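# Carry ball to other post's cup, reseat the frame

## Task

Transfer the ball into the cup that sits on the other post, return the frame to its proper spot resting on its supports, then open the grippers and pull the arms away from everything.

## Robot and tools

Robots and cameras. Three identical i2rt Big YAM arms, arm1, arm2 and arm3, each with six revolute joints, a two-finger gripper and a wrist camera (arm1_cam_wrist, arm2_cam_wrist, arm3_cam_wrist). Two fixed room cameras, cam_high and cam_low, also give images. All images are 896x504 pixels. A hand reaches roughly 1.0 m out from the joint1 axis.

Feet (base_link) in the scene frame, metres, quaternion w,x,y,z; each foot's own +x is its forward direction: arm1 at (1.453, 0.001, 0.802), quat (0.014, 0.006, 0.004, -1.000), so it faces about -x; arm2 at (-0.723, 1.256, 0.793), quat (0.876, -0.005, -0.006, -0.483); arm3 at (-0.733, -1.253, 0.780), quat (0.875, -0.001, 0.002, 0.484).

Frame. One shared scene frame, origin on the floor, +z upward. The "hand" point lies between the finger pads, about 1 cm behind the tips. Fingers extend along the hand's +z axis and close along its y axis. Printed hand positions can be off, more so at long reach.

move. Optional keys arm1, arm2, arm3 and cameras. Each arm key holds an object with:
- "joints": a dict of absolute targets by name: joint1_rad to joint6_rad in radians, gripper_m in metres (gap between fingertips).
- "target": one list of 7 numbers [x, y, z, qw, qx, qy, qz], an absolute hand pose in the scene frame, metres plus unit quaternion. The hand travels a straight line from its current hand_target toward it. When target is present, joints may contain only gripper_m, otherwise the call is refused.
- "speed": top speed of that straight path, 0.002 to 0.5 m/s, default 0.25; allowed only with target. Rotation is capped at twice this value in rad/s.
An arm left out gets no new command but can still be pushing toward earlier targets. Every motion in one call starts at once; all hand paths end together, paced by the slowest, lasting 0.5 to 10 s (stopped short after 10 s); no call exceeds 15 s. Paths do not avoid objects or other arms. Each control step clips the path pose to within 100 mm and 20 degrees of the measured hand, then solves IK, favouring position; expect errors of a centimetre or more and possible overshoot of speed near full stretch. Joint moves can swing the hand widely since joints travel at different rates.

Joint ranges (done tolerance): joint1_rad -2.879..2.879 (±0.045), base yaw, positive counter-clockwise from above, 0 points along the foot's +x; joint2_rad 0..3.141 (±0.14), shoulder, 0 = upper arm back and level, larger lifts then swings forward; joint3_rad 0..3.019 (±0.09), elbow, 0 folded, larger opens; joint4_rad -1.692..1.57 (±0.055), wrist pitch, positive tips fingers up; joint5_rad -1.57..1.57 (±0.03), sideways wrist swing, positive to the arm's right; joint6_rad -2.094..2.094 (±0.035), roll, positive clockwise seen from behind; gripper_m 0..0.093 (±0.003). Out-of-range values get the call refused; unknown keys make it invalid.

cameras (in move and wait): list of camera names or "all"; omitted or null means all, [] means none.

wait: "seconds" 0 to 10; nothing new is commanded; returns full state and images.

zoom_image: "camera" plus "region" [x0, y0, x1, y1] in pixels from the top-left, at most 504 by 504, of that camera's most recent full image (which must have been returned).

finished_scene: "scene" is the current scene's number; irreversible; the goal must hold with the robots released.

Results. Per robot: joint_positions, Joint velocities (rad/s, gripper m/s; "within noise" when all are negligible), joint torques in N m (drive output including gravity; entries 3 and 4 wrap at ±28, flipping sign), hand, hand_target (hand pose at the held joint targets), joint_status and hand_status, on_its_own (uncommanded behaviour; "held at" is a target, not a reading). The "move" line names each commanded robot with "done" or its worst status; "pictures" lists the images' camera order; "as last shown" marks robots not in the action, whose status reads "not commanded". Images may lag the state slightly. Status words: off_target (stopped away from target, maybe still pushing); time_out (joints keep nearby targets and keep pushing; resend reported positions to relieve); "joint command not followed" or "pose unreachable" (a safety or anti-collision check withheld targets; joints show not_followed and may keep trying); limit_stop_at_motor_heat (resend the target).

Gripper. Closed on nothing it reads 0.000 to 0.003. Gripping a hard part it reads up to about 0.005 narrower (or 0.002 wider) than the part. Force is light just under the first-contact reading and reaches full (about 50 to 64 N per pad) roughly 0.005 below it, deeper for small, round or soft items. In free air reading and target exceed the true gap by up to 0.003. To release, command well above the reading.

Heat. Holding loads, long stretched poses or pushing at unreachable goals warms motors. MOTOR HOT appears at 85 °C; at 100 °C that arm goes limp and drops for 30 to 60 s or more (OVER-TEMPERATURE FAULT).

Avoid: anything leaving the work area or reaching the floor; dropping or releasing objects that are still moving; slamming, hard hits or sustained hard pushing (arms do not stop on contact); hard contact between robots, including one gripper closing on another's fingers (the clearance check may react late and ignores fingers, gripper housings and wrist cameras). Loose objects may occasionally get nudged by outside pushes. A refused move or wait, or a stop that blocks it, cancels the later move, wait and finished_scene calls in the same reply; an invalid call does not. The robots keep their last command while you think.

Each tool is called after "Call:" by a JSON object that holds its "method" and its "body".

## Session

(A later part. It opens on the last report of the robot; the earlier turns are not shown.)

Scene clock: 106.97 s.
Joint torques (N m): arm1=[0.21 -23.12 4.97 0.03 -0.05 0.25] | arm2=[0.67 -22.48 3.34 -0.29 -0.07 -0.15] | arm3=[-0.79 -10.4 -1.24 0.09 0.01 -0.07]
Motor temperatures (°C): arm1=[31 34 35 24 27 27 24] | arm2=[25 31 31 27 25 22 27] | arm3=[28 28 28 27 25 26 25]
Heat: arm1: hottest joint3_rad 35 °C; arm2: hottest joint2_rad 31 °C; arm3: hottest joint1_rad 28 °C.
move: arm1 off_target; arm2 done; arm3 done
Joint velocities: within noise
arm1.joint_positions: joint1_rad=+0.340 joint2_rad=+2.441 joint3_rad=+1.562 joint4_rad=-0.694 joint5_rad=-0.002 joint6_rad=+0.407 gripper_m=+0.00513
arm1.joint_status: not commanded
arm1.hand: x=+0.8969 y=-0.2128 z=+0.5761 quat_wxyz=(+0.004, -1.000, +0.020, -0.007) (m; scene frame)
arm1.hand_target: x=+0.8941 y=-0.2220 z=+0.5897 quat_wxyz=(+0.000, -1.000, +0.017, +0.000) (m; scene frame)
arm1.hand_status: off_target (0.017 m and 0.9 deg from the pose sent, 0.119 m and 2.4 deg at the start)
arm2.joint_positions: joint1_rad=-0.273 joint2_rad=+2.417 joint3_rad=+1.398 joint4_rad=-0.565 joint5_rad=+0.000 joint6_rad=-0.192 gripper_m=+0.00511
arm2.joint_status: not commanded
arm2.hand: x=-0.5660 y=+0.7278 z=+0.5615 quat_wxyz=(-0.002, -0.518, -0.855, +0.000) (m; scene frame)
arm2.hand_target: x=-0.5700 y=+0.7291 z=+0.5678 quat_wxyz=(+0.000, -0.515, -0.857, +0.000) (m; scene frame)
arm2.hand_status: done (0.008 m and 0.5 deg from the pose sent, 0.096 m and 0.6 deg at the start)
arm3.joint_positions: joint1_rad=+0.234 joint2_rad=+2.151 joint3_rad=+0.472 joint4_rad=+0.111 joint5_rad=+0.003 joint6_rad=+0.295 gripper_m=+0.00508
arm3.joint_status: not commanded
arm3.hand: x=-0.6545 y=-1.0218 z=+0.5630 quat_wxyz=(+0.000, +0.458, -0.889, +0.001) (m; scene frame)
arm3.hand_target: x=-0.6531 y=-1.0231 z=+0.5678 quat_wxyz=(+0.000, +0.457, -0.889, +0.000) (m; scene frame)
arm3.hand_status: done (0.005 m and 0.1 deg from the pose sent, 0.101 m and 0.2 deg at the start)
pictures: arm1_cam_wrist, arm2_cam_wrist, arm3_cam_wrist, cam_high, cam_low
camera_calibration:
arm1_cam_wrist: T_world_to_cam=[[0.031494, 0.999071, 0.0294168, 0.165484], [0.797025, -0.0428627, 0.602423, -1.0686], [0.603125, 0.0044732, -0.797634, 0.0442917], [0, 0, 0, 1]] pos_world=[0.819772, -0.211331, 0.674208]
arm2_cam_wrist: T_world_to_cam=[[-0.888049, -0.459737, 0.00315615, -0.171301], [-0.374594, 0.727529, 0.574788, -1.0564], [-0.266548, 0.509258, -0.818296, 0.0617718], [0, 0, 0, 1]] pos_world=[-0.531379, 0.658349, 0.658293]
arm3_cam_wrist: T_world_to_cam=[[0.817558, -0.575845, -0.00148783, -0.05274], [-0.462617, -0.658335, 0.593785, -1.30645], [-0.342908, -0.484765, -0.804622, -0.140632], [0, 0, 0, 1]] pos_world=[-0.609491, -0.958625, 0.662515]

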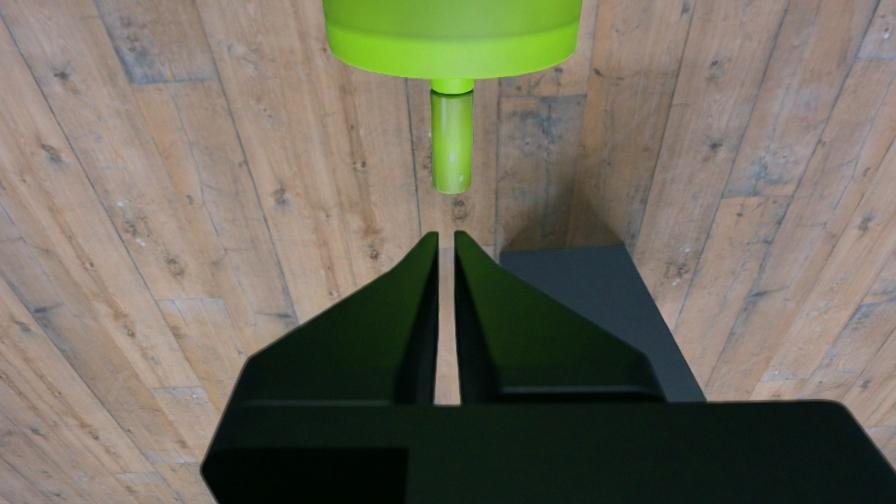

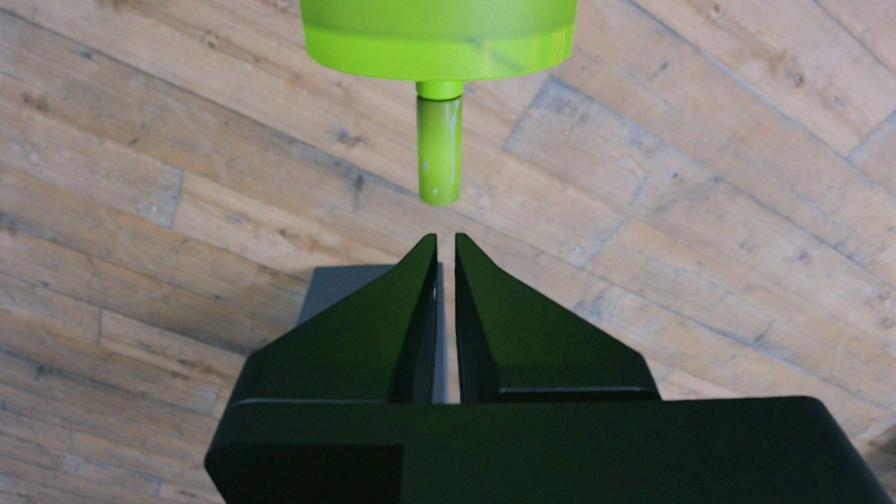

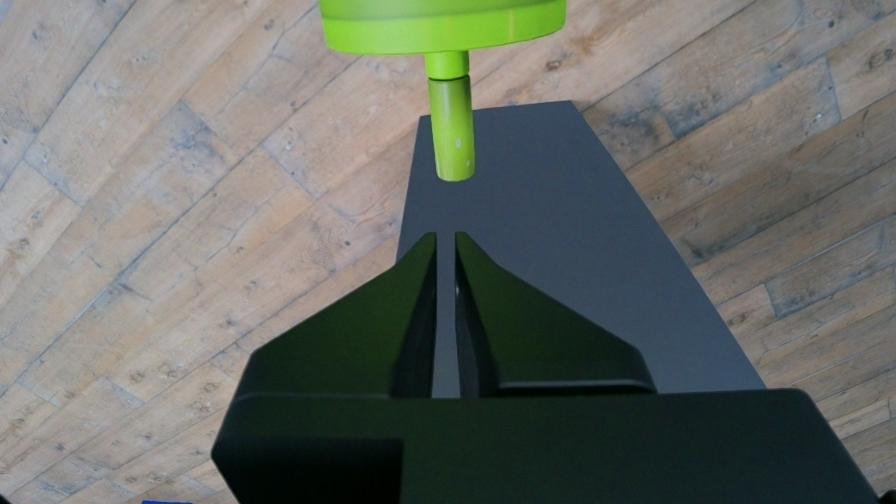

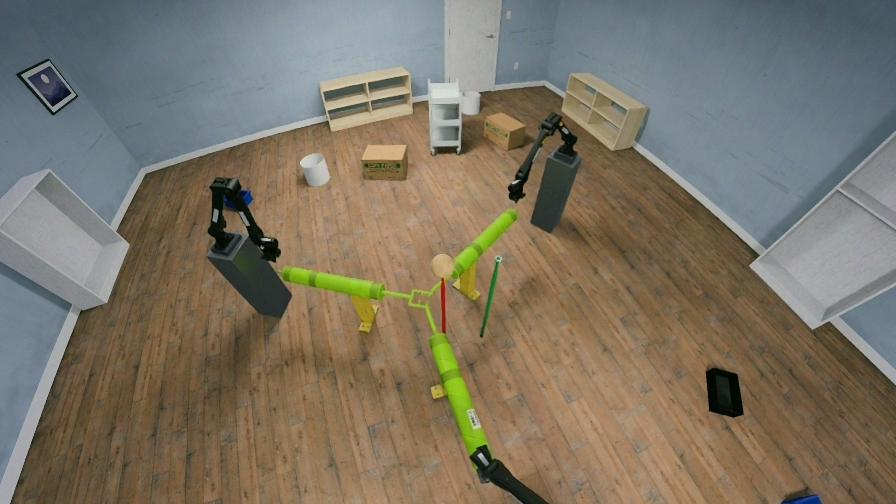

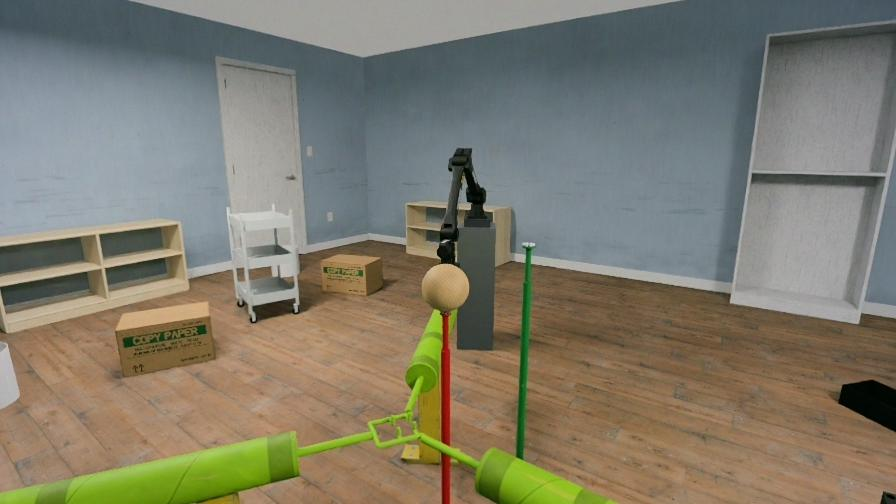

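Call:
{"method": "move", "body": {"arm1": {"joints":{"gripper_m":0.092}}, "arm2": {"joints":{"gripper_m":0.092}}, "arm3": {"joints":{"gripper_m":0.092}}, "cameras": []}}

Call:
{"method": "move", "body": {"arm1": {"target":[0.897,-0.222,0.464,0,1,-0.0175,0]}, "arm2": {"target":[-0.570,0.733,0.438,0,0.515,0.857,0]}, "arm3": {"target":[-0.655,-1.026,0.440,0,-0.457,0.889,0]}, "cameras": ["arm1_cam_wrist","arm2_cam_wrist","arm3_cam_wrist"]}}

Call:
{"method": "move", "body": {"arm1": {"joints":{"gripper_m":0.005}}, "arm2": {"joints":{"gripper_m":0.005}}, "arm3": {"joints":{"gripper_m":0.005}}, "cameras": ["arm1_cam_wrist","arm2_cam_wrist","arm3_cam_wrist"]}}

Scene clock: 125.10 s.
Joint torques (N m): arm1=[0.15 -23.18 4.98 0.03 -0.05 0.26] | arm2=[0.67 -22.42 3.36 -0.28 -0.07 -0.16] | arm3=[-0.73 -10.46 -1.24 0.1 0.01 -0.07]
Motor temperatures (°C): arm1=[31 33 34 24 26 26 24] | arm2=[25 34 30 27 25 22 26] | arm3=[28 29 27 27 25 26 25]
Heat: arm1: hottest joint3_rad 34 °C; arm2: hottest joint2_rad 34 °C; arm3: hottest joint2_rad 29 °C.
move: arm1 done; arm2 done; arm3 done
Joint velocities: within noise
arm1.joint_positions: joint1_rad=+0.340 joint2_rad=+2.441 joint3_rad=+1.562 joint4_rad=-0.694 joint5_rad=-0.002 joint6_rad=+0.407 gripper_m=+0.09179
arm1.joint_status: all done
arm1.hand: x=+0.8969 y=-0.2128 z=+0.5761 quat_wxyz=(+0.004, -1.000, +0.020, -0.007) (m; scene frame)
arm1.hand_target: x=+0.8941 y=-0.2220 z=+0.5897 quat_wxyz=(+0.000, -1.000, +0.017, +0.000) (m; scene frame)
arm1.hand_status: not commanded
arm2.joint_positions: joint1_rad=-0.273 joint2_rad=+2.417 joint3_rad=+1.398 joint4_rad=-0.565 joint5_rad=+0.000 joint6_rad=-0.192 gripper_m=+0.09181
arm2.joint_status: all done
arm2.hand: x=-0.5660 y=+0.7278 z=+0.5615 quat_wxyz=(-0.002, -0.518, -0.855, +0.000) (m; scene frame)
arm2.hand_target: x=-0.5700 y=+0.7291 z=+0.5678 quat_wxyz=(+0.000, -0.515, -0.857, +0.000) (m; scene frame)
arm2.hand_status: not commanded
arm3.joint_positions: joint1_rad=+0.234 joint2_rad=+2.151 joint3_rad=+0.472 joint4_rad=+0.110 joint5_rad=+0.003 joint6_rad=+0.295 gripper_m=+0.09184
arm3.joint_status: all done
arm3.hand: x=-0.6545 y=-1.0218 z=+0.5630 quat_wxyz=(+0.000, +0.458, -0.889, +0.001) (m; scene frame)
arm3.hand_target: x=-0.6531 y=-1.0231 z=+0.5678 quat_wxyz=(+0.000, +0.457, -0.889, +0.000) (m; scene frame)
arm3.hand_status: not commanded
pictures: none
No camera images: "cameras" was empty.

Scene clock: 126.60 s.
Joint torques (N m): arm1=[0.32 -23.59 6.08 0.51 -0.07 0.28] | arm2=[0.85 -20.37 4.64 0.27 -0.07 -0.14] | arm3=[-0.5 -8.88 -2.71 0.95 0.01 -0.03]
Motor temperatures (°C): arm1=[31 33 34 24 26 26 24] | arm2=[25 34 30 27 25 22 26] | arm3=[28 29 27 27 25 26 25]
Heat: arm1: hottest joint3_rad 34 °C; arm2: hottest joint2_rad 34 °C; arm3: hottest joint2_rad 29 °C.
move: arm1 off_target; arm2 done; arm3 done
Joint velocities: within noise
arm1.joint_positions: joint1_rad=+0.341 joint2_rad=+2.704 joint3_rad=+1.658 joint4_rad=-0.568 joint5_rad=-0.002 joint6_rad=+0.407 gripper_m=+0.09187
arm1.joint_status: not commanded
arm1.hand: x=+0.9210 y=-0.2034 z=+0.4471 quat_wxyz=(+0.012, -0.999, +0.019, -0.026) (m; scene frame)
arm1.hand_target: x=+0.8979 y=-0.2219 z=+0.4647 quat_wxyz=(+0.000, -1.000, +0.017, +0.000) (m; scene frame)
arm1.hand_status: off_target (0.035 m and 3.3 deg from the pose sent, 0.112 m and 0.9 deg at the start)
arm2.joint_positions: joint1_rad=-0.273 joint2_rad=+2.679 joint3_rad=+1.504 joint4_rad=-0.429 joint5_rad=+0.000 joint6_rad=-0.192 gripper_m=+0.09189
arm2.joint_status: not commanded
arm2.hand: x=-0.5702 y=+0.7425 z=+0.4424 quat_wxyz=(+0.006, -0.518, -0.855, -0.006) (m; scene frame)
arm2.hand_target: x=-0.5700 y=+0.7332 z=+0.4383 quat_wxyz=(+0.000, -0.515, -0.857, +0.000) (m; scene frame)
arm2.hand_status: done (0.010 m and 1.0 deg from the pose sent, 0.124 m and 0.5 deg at the start)
arm3.joint_positions: joint1_rad=+0.234 joint2_rad=+2.598 joint3_rad=+0.660 joint4_rad=+0.375 joint5_rad=+0.003 joint6_rad=+0.295 gripper_m=+0.09191
arm3.joint_status: not commanded
arm3.hand: x=-0.6548 y=-1.0220 z=+0.4444 quat_wxyz=(-0.002, +0.458, -0.889, +0.000) (m; scene frame)
arm3.hand_target: x=-0.6551 y=-1.0261 z=+0.4401 quat_wxyz=(+0.000, +0.457, -0.889, +0.000) (m; scene frame)
arm3.hand_status: done (0.006 m and 0.2 deg from the pose sent, 0.123 m and 0.2 deg at the start)
pictures: arm1_cam_wrist, arm2_cam_wrist, arm3_cam_wrist
camera_calibration:
arm1_cam_wrist: T_world_to_cam=[[0.029519, 0.998522, 0.0456234, 0.153619], [0.773108, -0.0517391, 0.63216, -1.00279], [0.633587, 0.0166111, -0.773493, -0.109501], [0, 0, 0, 1]] pos_world=[0.840107, -0.203456, 0.542216]
arm2_cam_wrist: T_world_to_cam=[[-0.88806, -0.459726, -0.000518724, -0.166266], [-0.371248, 0.716479, 0.590621, -0.997046], [-0.271153, 0.5247, -0.806949, -0.0633597], [0, 0, 0, 1]] pos_world=[-0.534986, 0.67117, 0.537662]
arm3_cam_wrist: T_world_to_cam=[[0.817592, -0.575791, -0.00291315, -0.0520646], [-0.463515, -0.661151, 0.589944, -1.23807], [-0.34161, -0.480983, -0.807439, -0.230378], [0, 0, 0, 1]] pos_world=[-0.609994, -0.959336, 0.544222]

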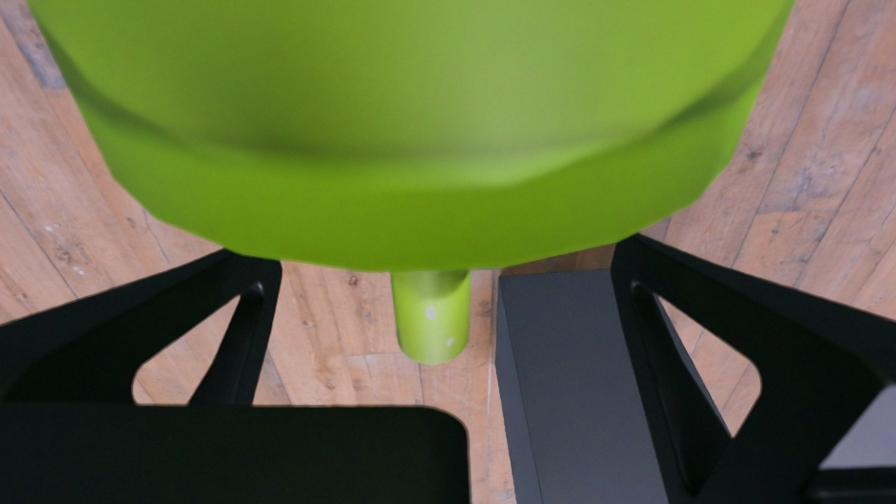

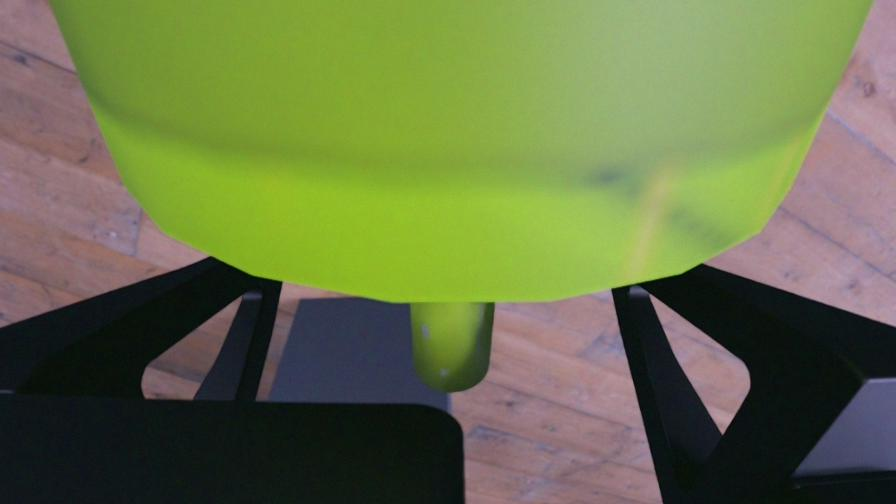

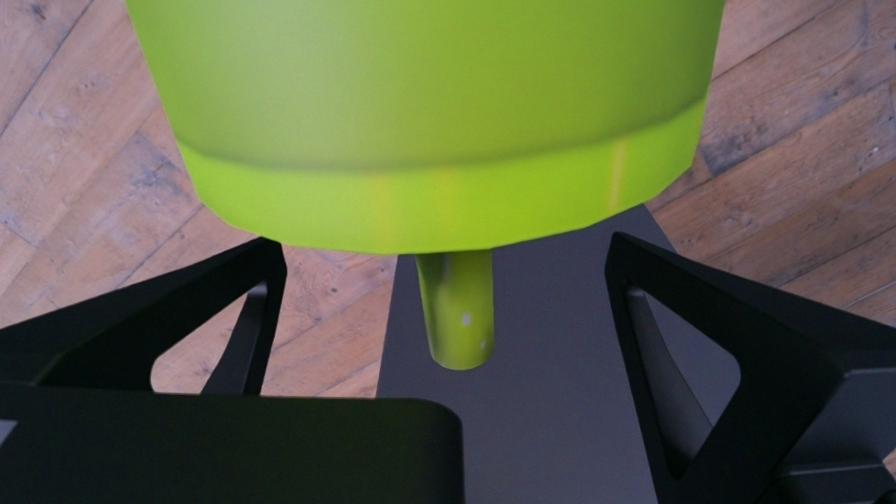

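Scene clock: 127.43 s.
Joint torques (N m): arm1=[0.09 -23.06 6.08 0.46 0.11 0.27] | arm2=[0.85 -20.42 4.64 0.25 -0.17 -0.14] | arm3=[-0.5 -8.88 -2.71 0.91 -0.12 0.14]
Motor temperatures (°C): arm1=[31 33 34 24 26 26 24] | arm2=[25 34 30 27 25 22 26] | arm3=[28 29 27 27 25 26 25]
Heat: arm1: hottest joint3_rad 34 °C; arm2: hottest joint2_rad 34 °C; arm3: hottest joint2_rad 29 °C.
move: arm1 off_target; arm2 off_target; arm3 off_target
Joint velocities: within noise
arm1.joint_positions: joint1_rad=+0.343 joint2_rad=+2.704 joint3_rad=+1.659 joint4_rad=-0.566 joint5_rad=-0.007 joint6_rad=+0.409 gripper_m=+0.01857
arm1.joint_status: gripper_m off_target (ended at +0.01860, target +0.00500)
arm1.hand: x=+0.9208 y=-0.2059 z=+0.4472 quat_wxyz=(+0.009, -0.999, +0.019, -0.025) (m; scene frame)
arm1.hand_target: x=+0.8978 y=-0.2218 z=+0.4648 quat_wxyz=(+0.000, -1.000, +0.018, +0.000) (m; scene frame)
arm1.hand_status: not commanded
arm2.joint_positions: joint1_rad=-0.273 joint2_rad=+2.679 joint3_rad=+1.504 joint4_rad=-0.429 joint5_rad=+0.002 joint6_rad=-0.191 gripper_m=+0.01748
arm2.joint_status: gripper_m off_target (ended at +0.01751, target +0.00500)
arm2.hand: x=-0.5706 y=+0.7423 z=+0.4424 quat_wxyz=(+0.006, -0.518, -0.855, -0.005) (m; scene frame)
arm2.hand_target: x=-0.5700 y=+0.7332 z=+0.4383 quat_wxyz=(+0.000, -0.515, -0.857, +0.000) (m; scene frame)
arm2.hand_status: not commanded
arm3.joint_positions: joint1_rad=+0.233 joint2_rad=+2.598 joint3_rad=+0.660 joint4_rad=+0.376 joint5_rad=+0.006 joint6_rad=+0.280 gripper_m=+0.01752
arm3.joint_status: gripper_m off_target (ended at +0.01755, target +0.00500)
arm3.hand: x=-0.6540 y=-1.0221 z=+0.4444 quat_wxyz=(-0.003, +0.464, -0.886, +0.000) (m; scene frame)
arm3.hand_target: x=-0.6551 y=-1.0260 z=+0.4402 quat_wxyz=(+0.000, +0.457, -0.889, +0.000) (m; scene frame)
arm3.hand_status: not commanded
pictures: arm1_cam_wrist, arm2_cam_wrist, arm3_cam_wrist
camera_calibration:
arm1_cam_wrist: T_world_to_cam=[[0.0286367, 0.998787, 0.0400656, 0.159507], [0.774152, -0.0475168, 0.631214, -1.00252], [0.632352, 0.012941, -0.774573, -0.108441], [0, 0, 0, 1]] pos_world=[0.84011, -0.205546, 0.54242]
arm2_cam_wrist: T_world_to_cam=[[-0.888192, -0.459468, 0.00208518, -0.168225], [-0.369532, 0.71702, 0.591041, -0.996699], [-0.27306, 0.524187, -0.806639, -0.0643106], [0, 0, 0, 1]] pos_world=[-0.535289, 0.671069, 0.537565]
arm3_cam_wrist: T_world_to_cam=[[0.825862, -0.563872, -0.000114706, -0.0364146], [-0.455737, -0.667604, 0.588736, -1.2387], [-0.332048, -0.486162, -0.808326, -0.228792], [0, 0, 0, 1]] pos_world=[-0.610417, -0.958723, 0.544324]

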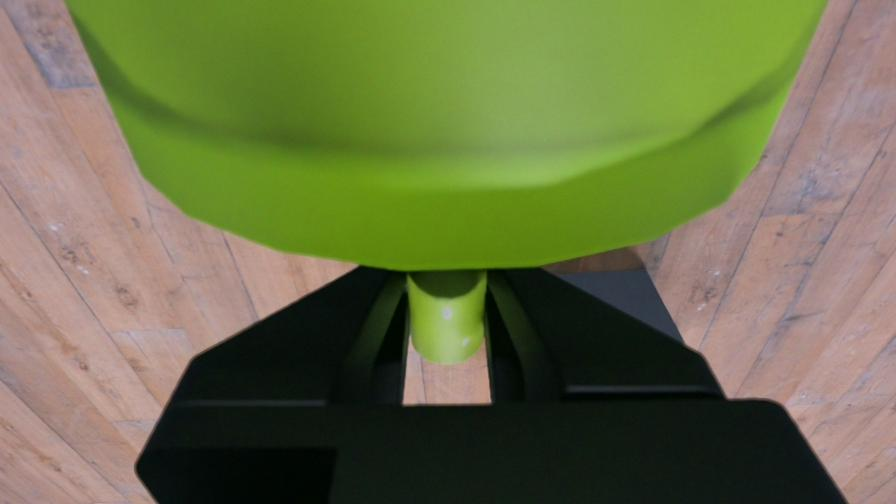

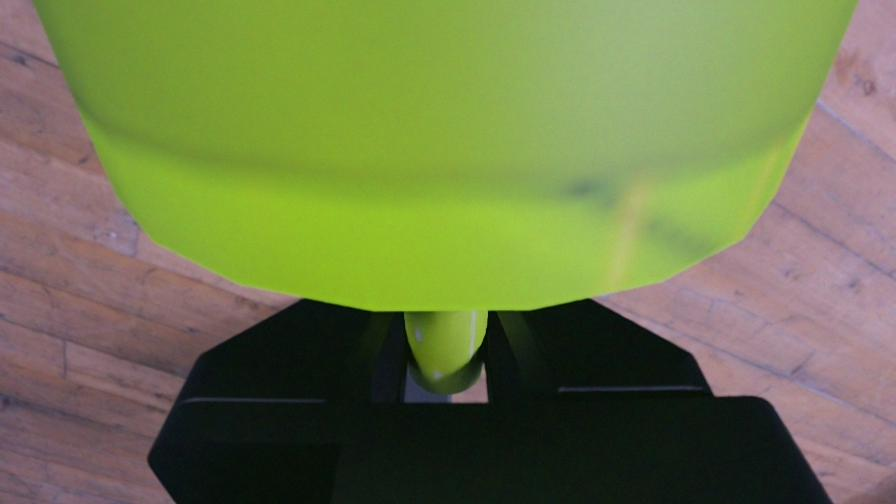

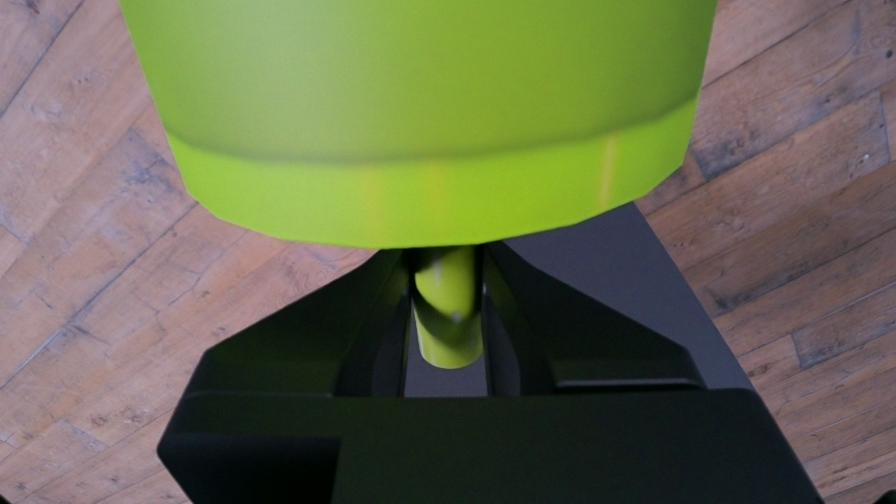

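Call:
{"method": "move", "body": {"arm1": {"target":[0.897,-0.222,0.664,0,1,-0.0175,0]}, "arm2": {"target":[-0.570,0.733,0.638,0,0.515,0.857,0]}, "arm3": {"target":[-0.655,-1.026,0.640,0,-0.457,0.889,0],"speed":0.15}, "cameras": ["cam_high","cam_low","arm3_cam_wrist"]}}

Call:
{"method": "zoom_image", "body": {"camera": "cam_low", "region": [320, 200, 560, 400]}}

Call:
{"method": "zoom_image", "body": {"camera": "cam_high", "region": [380, 230, 520, 350]}}

Scene clock: 135.07 s.
Joint torques (N m): arm1=[-0.67 -25.11 6.37 -0.12 0.34 0.2] | arm2=[1.67 -23.82 4.1 -0.5 -0.37 -0.11] | arm3=[-0.32 -9.29 1.54 -0.2 0.03 0.18]
Motor temperatures (°C): arm1=[31 34 34 24 26 26 25] | arm2=[25 35 30 27 25 22 27] | arm3=[28 29 26 27 25 26 25]
Heat: arm1: hottest joint2_rad 34 °C; arm2: hottest joint2_rad 35 °C; arm3: hottest joint2_rad 29 °C.
move: arm1 off_target; arm2 off_target; arm3 done
Joint velocities: within noise
arm1.joint_positions: joint1_rad=+0.351 joint2_rad=+2.326 joint3_rad=+1.504 joint4_rad=-0.796 joint5_rad=-0.013 joint6_rad=+0.415 gripper_m=+0.01857
arm1.joint_status: not commanded
arm1.hand: x=+0.9172 y=-0.2143 z=+0.6280 quat_wxyz=(+0.008, -0.999, +0.018, -0.030) (m; scene frame)
arm1.hand_target: x=+0.8978 y=-0.2218 z=+0.6634 quat_wxyz=(+0.000, -1.000, +0.018, +0.000) (m; scene frame)
arm1.hand_status: off_target (0.042 m and 3.5 deg from the pose sent, 0.219 m and 3.1 deg at the start)
arm2.joint_positions: joint1_rad=-0.282 joint2_rad=+2.290 joint3_rad=+1.344 joint4_rad=-0.662 joint5_rad=+0.008 joint6_rad=-0.194 gripper_m=+0.01748
arm2.joint_status: not commanded
arm2.hand: x=-0.5752 y=+0.7373 z=+0.6169 quat_wxyz=(+0.010, -0.521, -0.853, -0.005) (m; scene frame)
arm2.hand_target: x=-0.5699 y=+0.7330 z=+0.6375 quat_wxyz=(+0.000, -0.515, -0.857, +0.000) (m; scene frame)
arm2.hand_status: off_target (0.022 m and 1.5 deg from the pose sent, 0.196 m and 1.1 deg at the start)
arm3.joint_positions: joint1_rad=+0.233 joint2_rad=+1.829 joint3_rad=+0.405 joint4_rad=-0.148 joint5_rad=+0.003 joint6_rad=+0.278 gripper_m=+0.01752
arm3.joint_status: not commanded
arm3.hand: x=-0.6560 y=-1.0269 z=+0.6342 quat_wxyz=(+0.001, +0.465, -0.885, +0.002) (m; scene frame)
arm3.hand_target: x=-0.6550 y=-1.0261 z=+0.6397 quat_wxyz=(+0.000, +0.457, -0.889, +0.000) (m; scene frame)
arm3.hand_status: done (0.006 m and 1.1 deg from the pose sent, 0.196 m and 0.9 deg at the start)
pictures: arm3_cam_wrist, cam_high, cam_low
camera_calibration:
arm3_cam_wrist: T_world_to_cam=[[0.827127, -0.562014, -0.000924775, -0.0342514], [-0.450588, -0.664121, 0.596585, -1.35261], [-0.335904, -0.493035, -0.802549, -0.0915902], [0, 0, 0, 1]] pos_world=[-0.611905, -0.962704, 0.733411]

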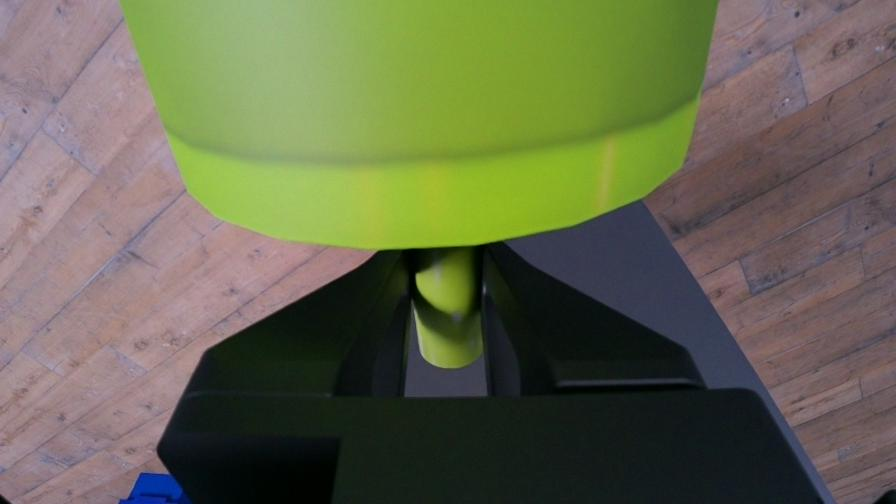

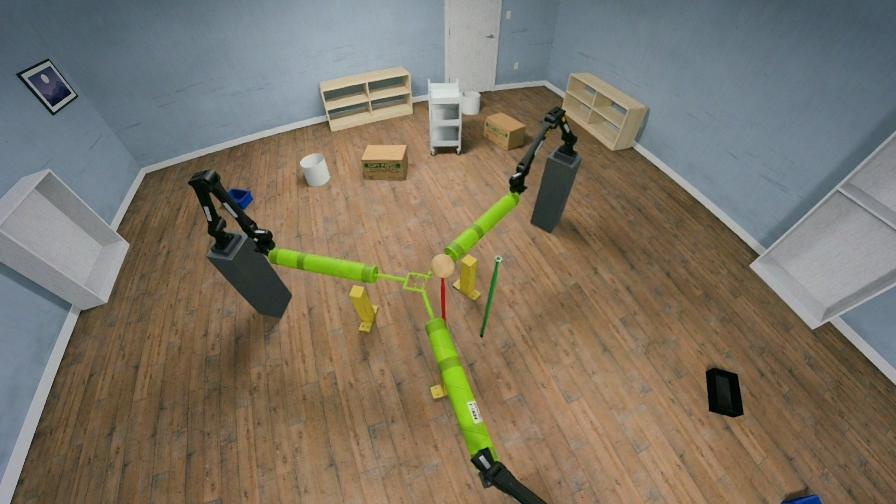

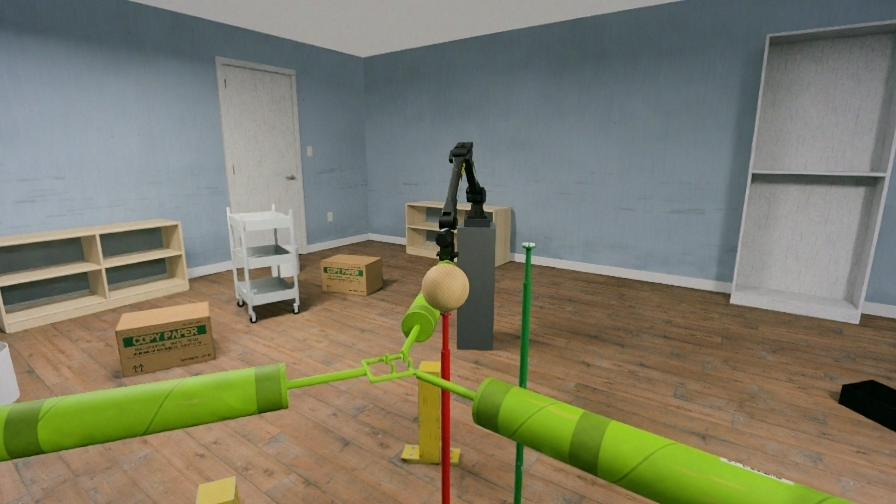

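Scaled by 2.100 from the camera's 896x504 image, which has a finer 1280x720 frame.

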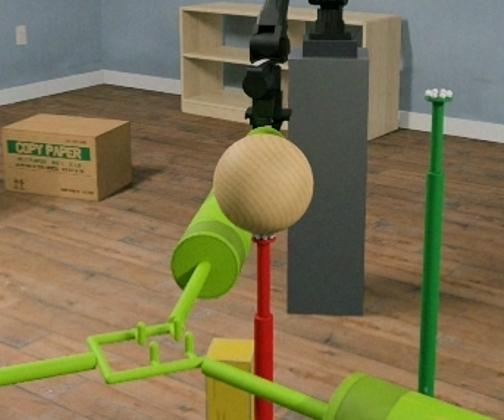

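Scaled by 3.600 from the camera's 896x504 image, which has a finer 1280x720 frame.

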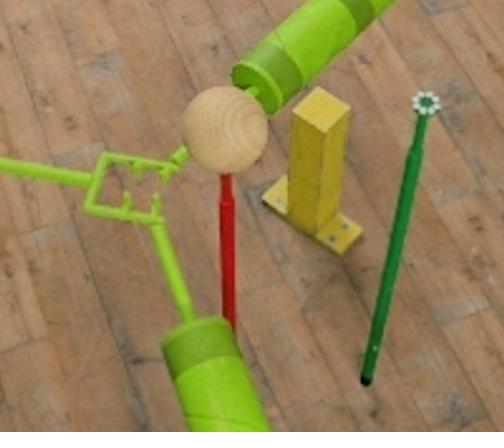

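Call:
{"method": "move", "body": {"arm1": {"target":[0.972,-0.118,0.674,0,1,-0.0175,0]}, "arm2": {"target":[-0.495,0.837,0.638,0,0.515,0.857,0]}, "arm3": {"target":[-0.580,-0.922,0.635,0,-0.457,0.889,0],"speed":0.12}, "cameras": ["cam_high","cam_low"]}}

Call:
{"method": "zoom_image", "body": {"camera": "cam_low", "region": [320, 200, 560, 400]}}

Call:
{"method": "zoom_image", "body": {"camera": "cam_high", "region": [380, 230, 520, 350]}}

Scene clock: 160.67 s.
Joint torques (N m): arm1=[-1.67 -21.3 4.62 0.44 0.09 0.07] | arm2=[1.79 -21.42 2.73 -0.08 -0.11 -0.04] | arm3=[-1.08 -9.99 5.24 -0.14 -0.03 0.1]
Motor temperatures (°C): arm1=[31 38 32 24 26 26 26] | arm2=[25 36 30 26 24 22 28] | arm3=[28 29 25 27 25 26 26]
Heat: arm1: hottest joint2_rad 38 °C; arm2: hottest joint2_rad 36 °C; arm3: hottest joint2_rad 29 °C.
move: arm1 off_target; arm2 off_target; arm3 done
Joint velocities: within noise
arm1.joint_positions: joint1_rad=+0.223 joint2_rad=+2.128 joint3_rad=+1.143 joint4_rad=-0.635 joint5_rad=-0.007 joint6_rad=+0.290 gripper_m=+0.01857
arm1.joint_status: not commanded
arm1.hand: x=+0.9910 y=-0.1177 z=+0.6474 quat_wxyz=(+0.008, -0.999, +0.020, -0.030) (m; scene frame)
arm1.hand_target: x=+0.9724 y=-0.1179 z=+0.6735 quat_wxyz=(+0.000, -1.000, +0.018, +0.000) (m; scene frame)
arm1.hand_status: off_target (0.033 m and 3.6 deg from the pose sent, 0.120 m and 3.5 deg at the start)
arm2.joint_positions: joint1_rad=-0.071 joint2_rad=+2.187 joint3_rad=+1.122 joint4_rad=-0.546 joint5_rad=-0.003 joint6_rad=+0.012 gripper_m=+0.01748
arm2.joint_status: not commanded
arm2.hand: x=-0.4997 y=+0.8385 z=+0.6211 quat_wxyz=(+0.011, -0.519, -0.855, -0.007) (m; scene frame)
arm2.hand_target: x=-0.4951 y=+0.8370 z=+0.6373 quat_wxyz=(+0.000, -0.515, -0.857, +0.000) (m; scene frame)
arm2.hand_status: off_target (0.018 m and 1.5 deg from the pose sent, 0.130 m and 1.5 deg at the start)
arm3.joint_positions: joint1_rad=+0.139 joint2_rad=+1.936 joint3_rad=+0.733 joint4_rad=-0.357 joint5_rad=+0.004 joint6_rad=+0.183 gripper_m=+0.01752
arm3.joint_status: not commanded
arm3.hand: x=-0.5857 y=-0.9252 z=+0.6357 quat_wxyz=(-0.003, +0.465, -0.885, -0.001) (m; scene frame)
arm3.hand_target: x=-0.5800 y=-0.9220 z=+0.6351 quat_wxyz=(+0.000, +0.457, -0.889, +0.000) (m; scene frame)
arm3.hand_status: done (0.007 m and 1.1 deg from the pose sent, 0.130 m and 1.0 deg at the start)
pictures: cam_high, cam_low

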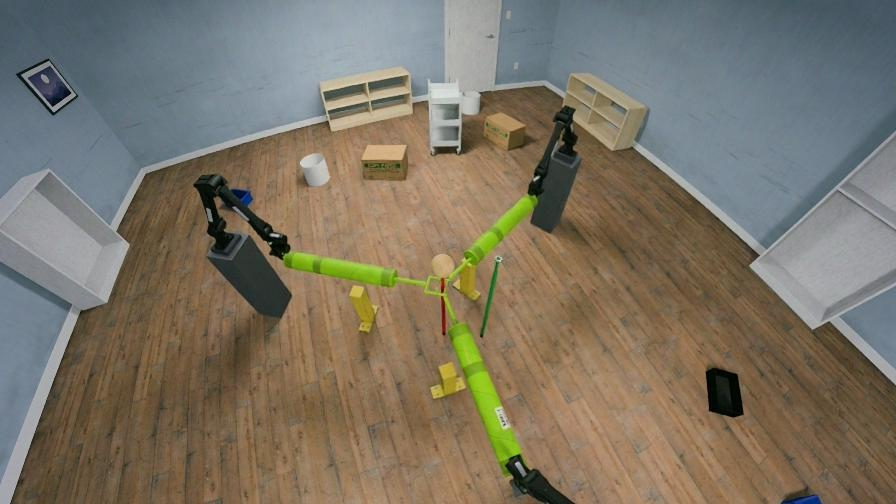

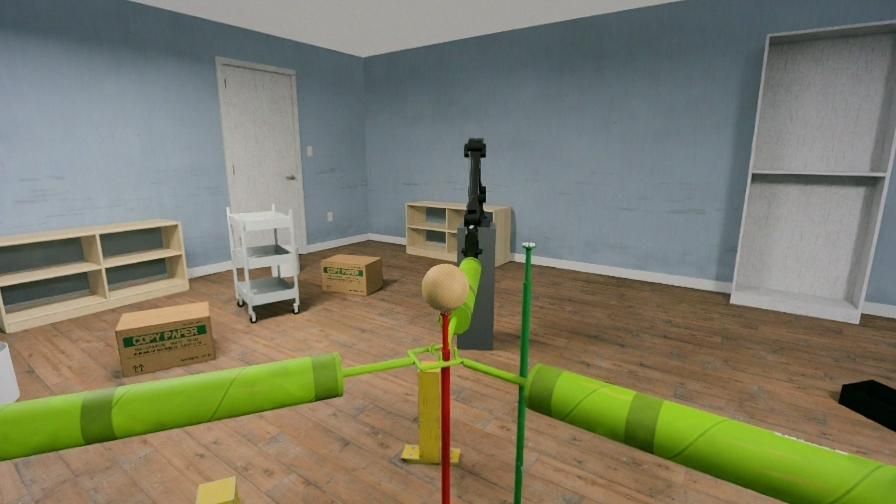

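Scaled by 2.100 from the camera's 896x504 image, which has a finer 1280x720 frame.

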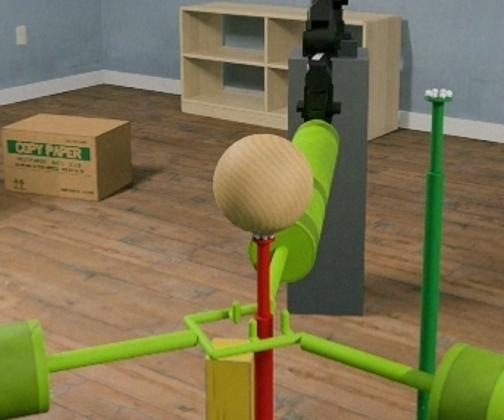

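Scaled by 3.600 from the camera's 896x504 image, which has a finer 1280x720 frame.

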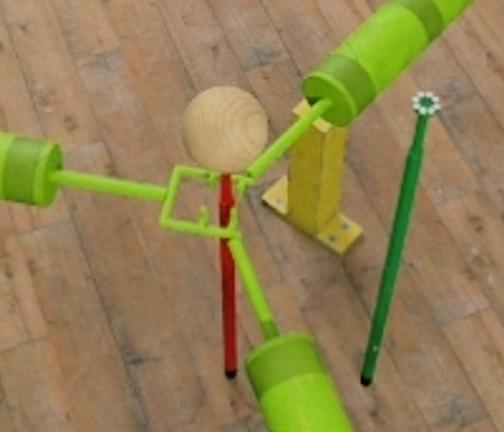

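Call:
{"method": "move", "body": {"arm1": {"target":[0.975,-0.114,0.834,0,1,-0.0175,0]}, "arm2": {"target":[-0.492,0.841,0.798,0,0.515,0.857,0]}, "arm3": {"target":[-0.577,-0.918,0.790,0,-0.457,0.889,0],"speed":0.1}, "cameras": ["cam_high","cam_low"]}}

Call:
{"method": "move", "body": {"arm1": {"target":[0.975,-0.114,0.995,0,1,-0.0175,0]}, "arm2": {"target":[-0.492,0.841,0.965,0,0.515,0.857,0]}, "arm3": {"target":[-0.577,-0.918,0.955,0,-0.457,0.889,0],"speed":0.1}, "cameras": ["cam_high","cam_low"]}}

Call:
{"method": "zoom_image", "body": {"camera": "cam_low", "region": [320, 100, 560, 300]}}

Call:
{"method": "zoom_image", "body": {"camera": "cam_high", "region": [380, 180, 520, 300]}}

Scene clock: 173.90 s.
Joint torques (N m): arm1=[-1.44 -19.37 9.92 -0.99 -0.03 0.08] | arm2=[2.32 -19.55 7.62 -1.43 -0.05 0.05] | arm3=[-0.73 -11.58 8.55 -1.25 0.01 0.13]
Motor temperatures (°C): arm1=[31 37 33 24 26 26 26] | arm2=[25 36 29 26 24 22 28] | arm3=[28 29 26 27 25 26 26]
Heat: arm1: hottest joint2_rad 37 °C; arm2: hottest joint2_rad 36 °C; arm3: hottest joint2_rad 29 °C.
move: arm1 off_target; arm2 off_target; arm3 off_target
Joint velocities: within noise
arm1.joint_positions: joint1_rad=+0.211 joint2_rad=+1.818 joint3_rad=+1.159 joint4_rad=-0.963 joint5_rad=-0.004 joint6_rad=+0.280 gripper_m=+0.01857
arm1.joint_status: not commanded
arm1.hand: x=+0.9964 y=-0.1111 z=+0.7971 quat_wxyz=(+0.009, -0.999, +0.020, -0.031) (m; scene frame)
arm1.hand_target: x=+0.9763 y=-0.1136 z=+0.8336 quat_wxyz=(+0.000, -1.000, +0.018, +0.000) (m; scene frame)
arm1.hand_status: off_target (0.043 m and 3.7 deg from the pose sent, 0.187 m and 3.6 deg at the start)
arm2.joint_positions: joint1_rad=-0.067 joint2_rad=+1.857 joint3_rad=+1.117 joint4_rad=-0.870 joint5_rad=-0.004 joint6_rad=+0.013 gripper_m=+0.01748
arm2.joint_status: not commanded
arm2.hand: x=-0.5012 y=+0.8456 z=+0.7720 quat_wxyz=(+0.009, -0.518, -0.855, -0.007) (m; scene frame)
arm2.hand_target: x=-0.4922 y=+0.8413 z=+0.7973 quat_wxyz=(+0.000, -0.515, -0.857, +0.000) (m; scene frame)
arm2.hand_status: off_target (0.028 m and 1.4 deg from the pose sent, 0.177 m and 1.5 deg at the start)
arm3.joint_positions: joint1_rad=+0.135 joint2_rad=+1.583 joint3_rad=+0.807 joint4_rad=-0.798 joint5_rad=+0.003 joint6_rad=+0.177 gripper_m=+0.01753
arm3.joint_status: not commanded
arm3.hand: x=-0.5814 y=-0.9199 z=+0.7730 quat_wxyz=(+0.002, +0.466, -0.885, +0.003) (m; scene frame)
arm3.hand_target: x=-0.5770 y=-0.9181 z=+0.7895 quat_wxyz=(+0.000, +0.457, -0.889, +0.000) (m; scene frame)
arm3.hand_status: off_target (0.018 m and 1.2 deg from the pose sent, 0.155 m and 1.1 deg at the start)
pictures: cam_high, cam_low

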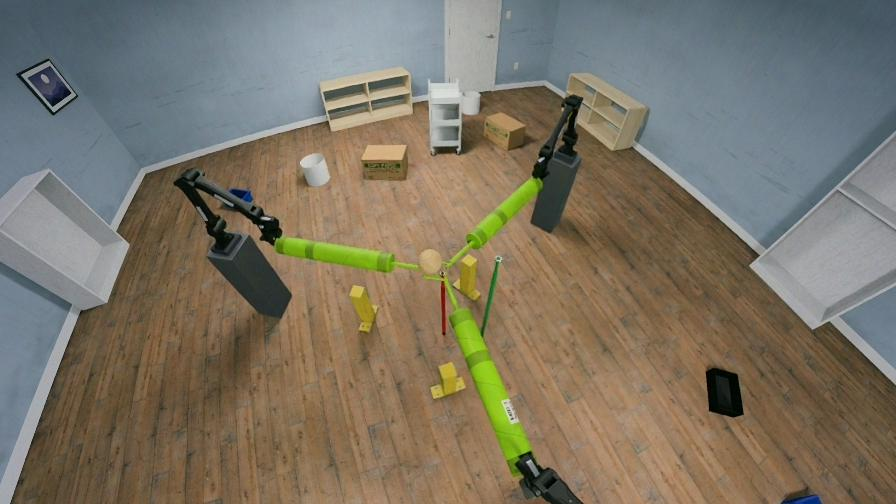

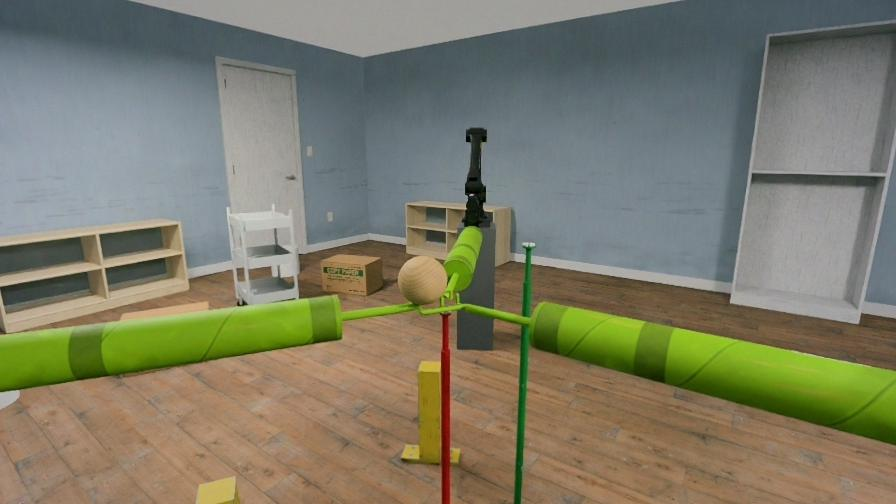

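Scene clock: 176.20 s.
Joint torques (N m): arm1=[-1.55 -18.32 13.87 -0.55 0.11 0.07] | arm2=[2.2 -18.9 11.41 -1.57 -0.37 0.02] | arm3=[-0.79 -11.11 13 -1.83 0.19 0.15]
Motor temperatures (°C): arm1=[31 37 33 24 26 26 26] | arm2=[25 37 30 26 24 22 29] | arm3=[28 29 27 27 24 26 26]
Heat: arm1: hottest joint2_rad 37 °C; arm2: hottest joint2_rad 37 °C; arm3: hottest joint2_rad 29 °C.
move: arm1 off_target; arm2 off_target; arm3 off_target
Joint velocities: within noise
arm1.joint_positions: joint1_rad=+0.211 joint2_rad=+1.657 joint3_rad=+1.374 joint4_rad=-1.372 joint5_rad=-0.007 joint6_rad=+0.280 gripper_m=+0.01857
arm1.joint_status: not commanded
arm1.hand: x=+0.9966 y=-0.1127 z=+0.9459 quat_wxyz=(+0.012, -0.999, +0.020, -0.047) (m; scene frame)
arm1.hand_target: x=+0.9782 y=-0.1133 z=+0.9945 quat_wxyz=(+0.000, -1.000, +0.018, +0.001) (m; scene frame)
arm1.hand_status: off_target (0.054 m and 5.6 deg from the pose sent, 0.199 m and 3.7 deg at the start)
arm2.joint_positions: joint1_rad=-0.067 joint2_rad=+1.667 joint3_rad=+1.313 joint4_rad=-1.288 joint5_rad=+0.004 joint6_rad=+0.014 gripper_m=+0.01748
arm2.joint_status: not commanded
arm2.hand: x=-0.5031 y=+0.8469 z=+0.9242 quat_wxyz=(+0.025, -0.518, -0.855, -0.011) (m; scene frame)
arm2.hand_target: x=-0.4929 y=+0.8423 z=+0.9642 quat_wxyz=(-0.001, -0.515, -0.857, +0.000) (m; scene frame)
arm2.hand_status: off_target (0.043 m and 3.2 deg from the pose sent, 0.193 m and 1.4 deg at the start)
arm3.joint_positions: joint1_rad=+0.135 joint2_rad=+1.365 joint3_rad=+1.033 joint4_rad=-1.265 joint5_rad=-0.002 joint6_rad=+0.177 gripper_m=+0.01753
arm3.joint_status: not commanded
arm3.hand: x=-0.5820 y=-0.9198 z=+0.9228 quat_wxyz=(+0.013, +0.466, -0.885, +0.008) (m; scene frame)
arm3.hand_target: x=-0.5774 y=-0.9185 z=+0.9538 quat_wxyz=(+0.000, +0.457, -0.889, +0.000) (m; scene frame)
arm3.hand_status: off_target (0.033 m and 2.1 deg from the pose sent, 0.182 m and 1.2 deg at the start)
pictures: cam_high, cam_low

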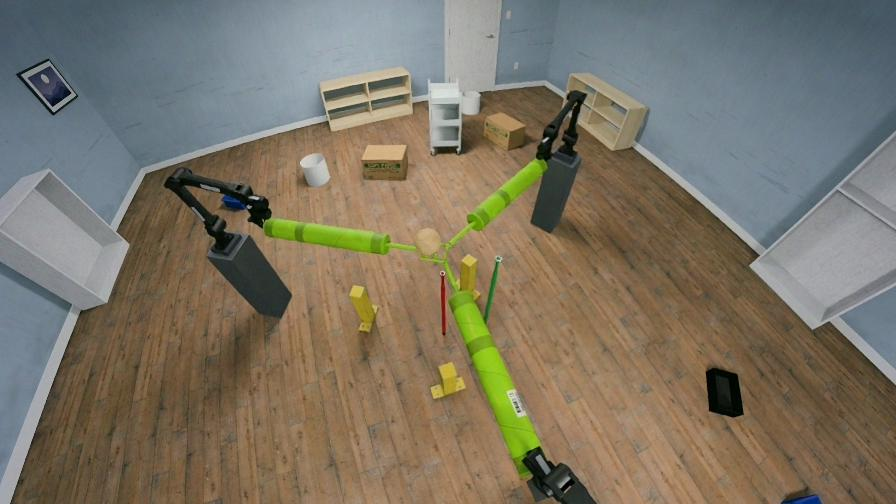

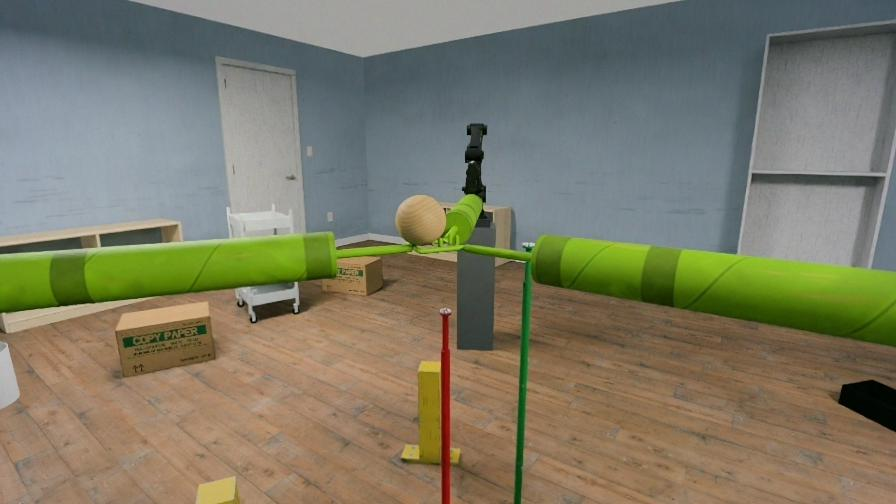

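Scaled by 2.100 from the camera's 896x504 image, which has a finer 1280x720 frame.

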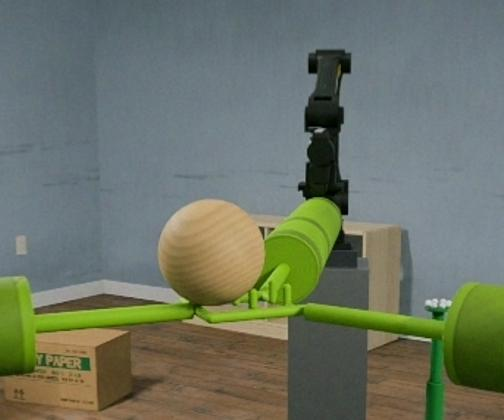

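Scaled by 3.600 from the camera's 896x504 image, which has a finer 1280x720 frame.

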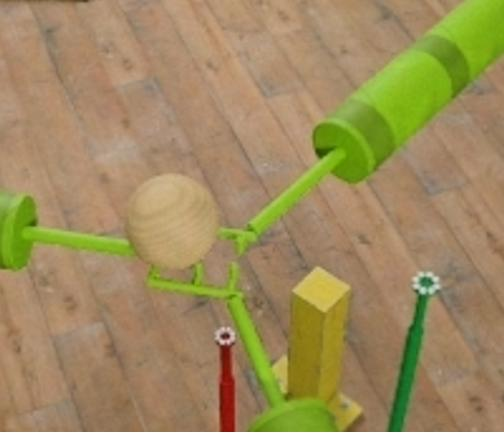

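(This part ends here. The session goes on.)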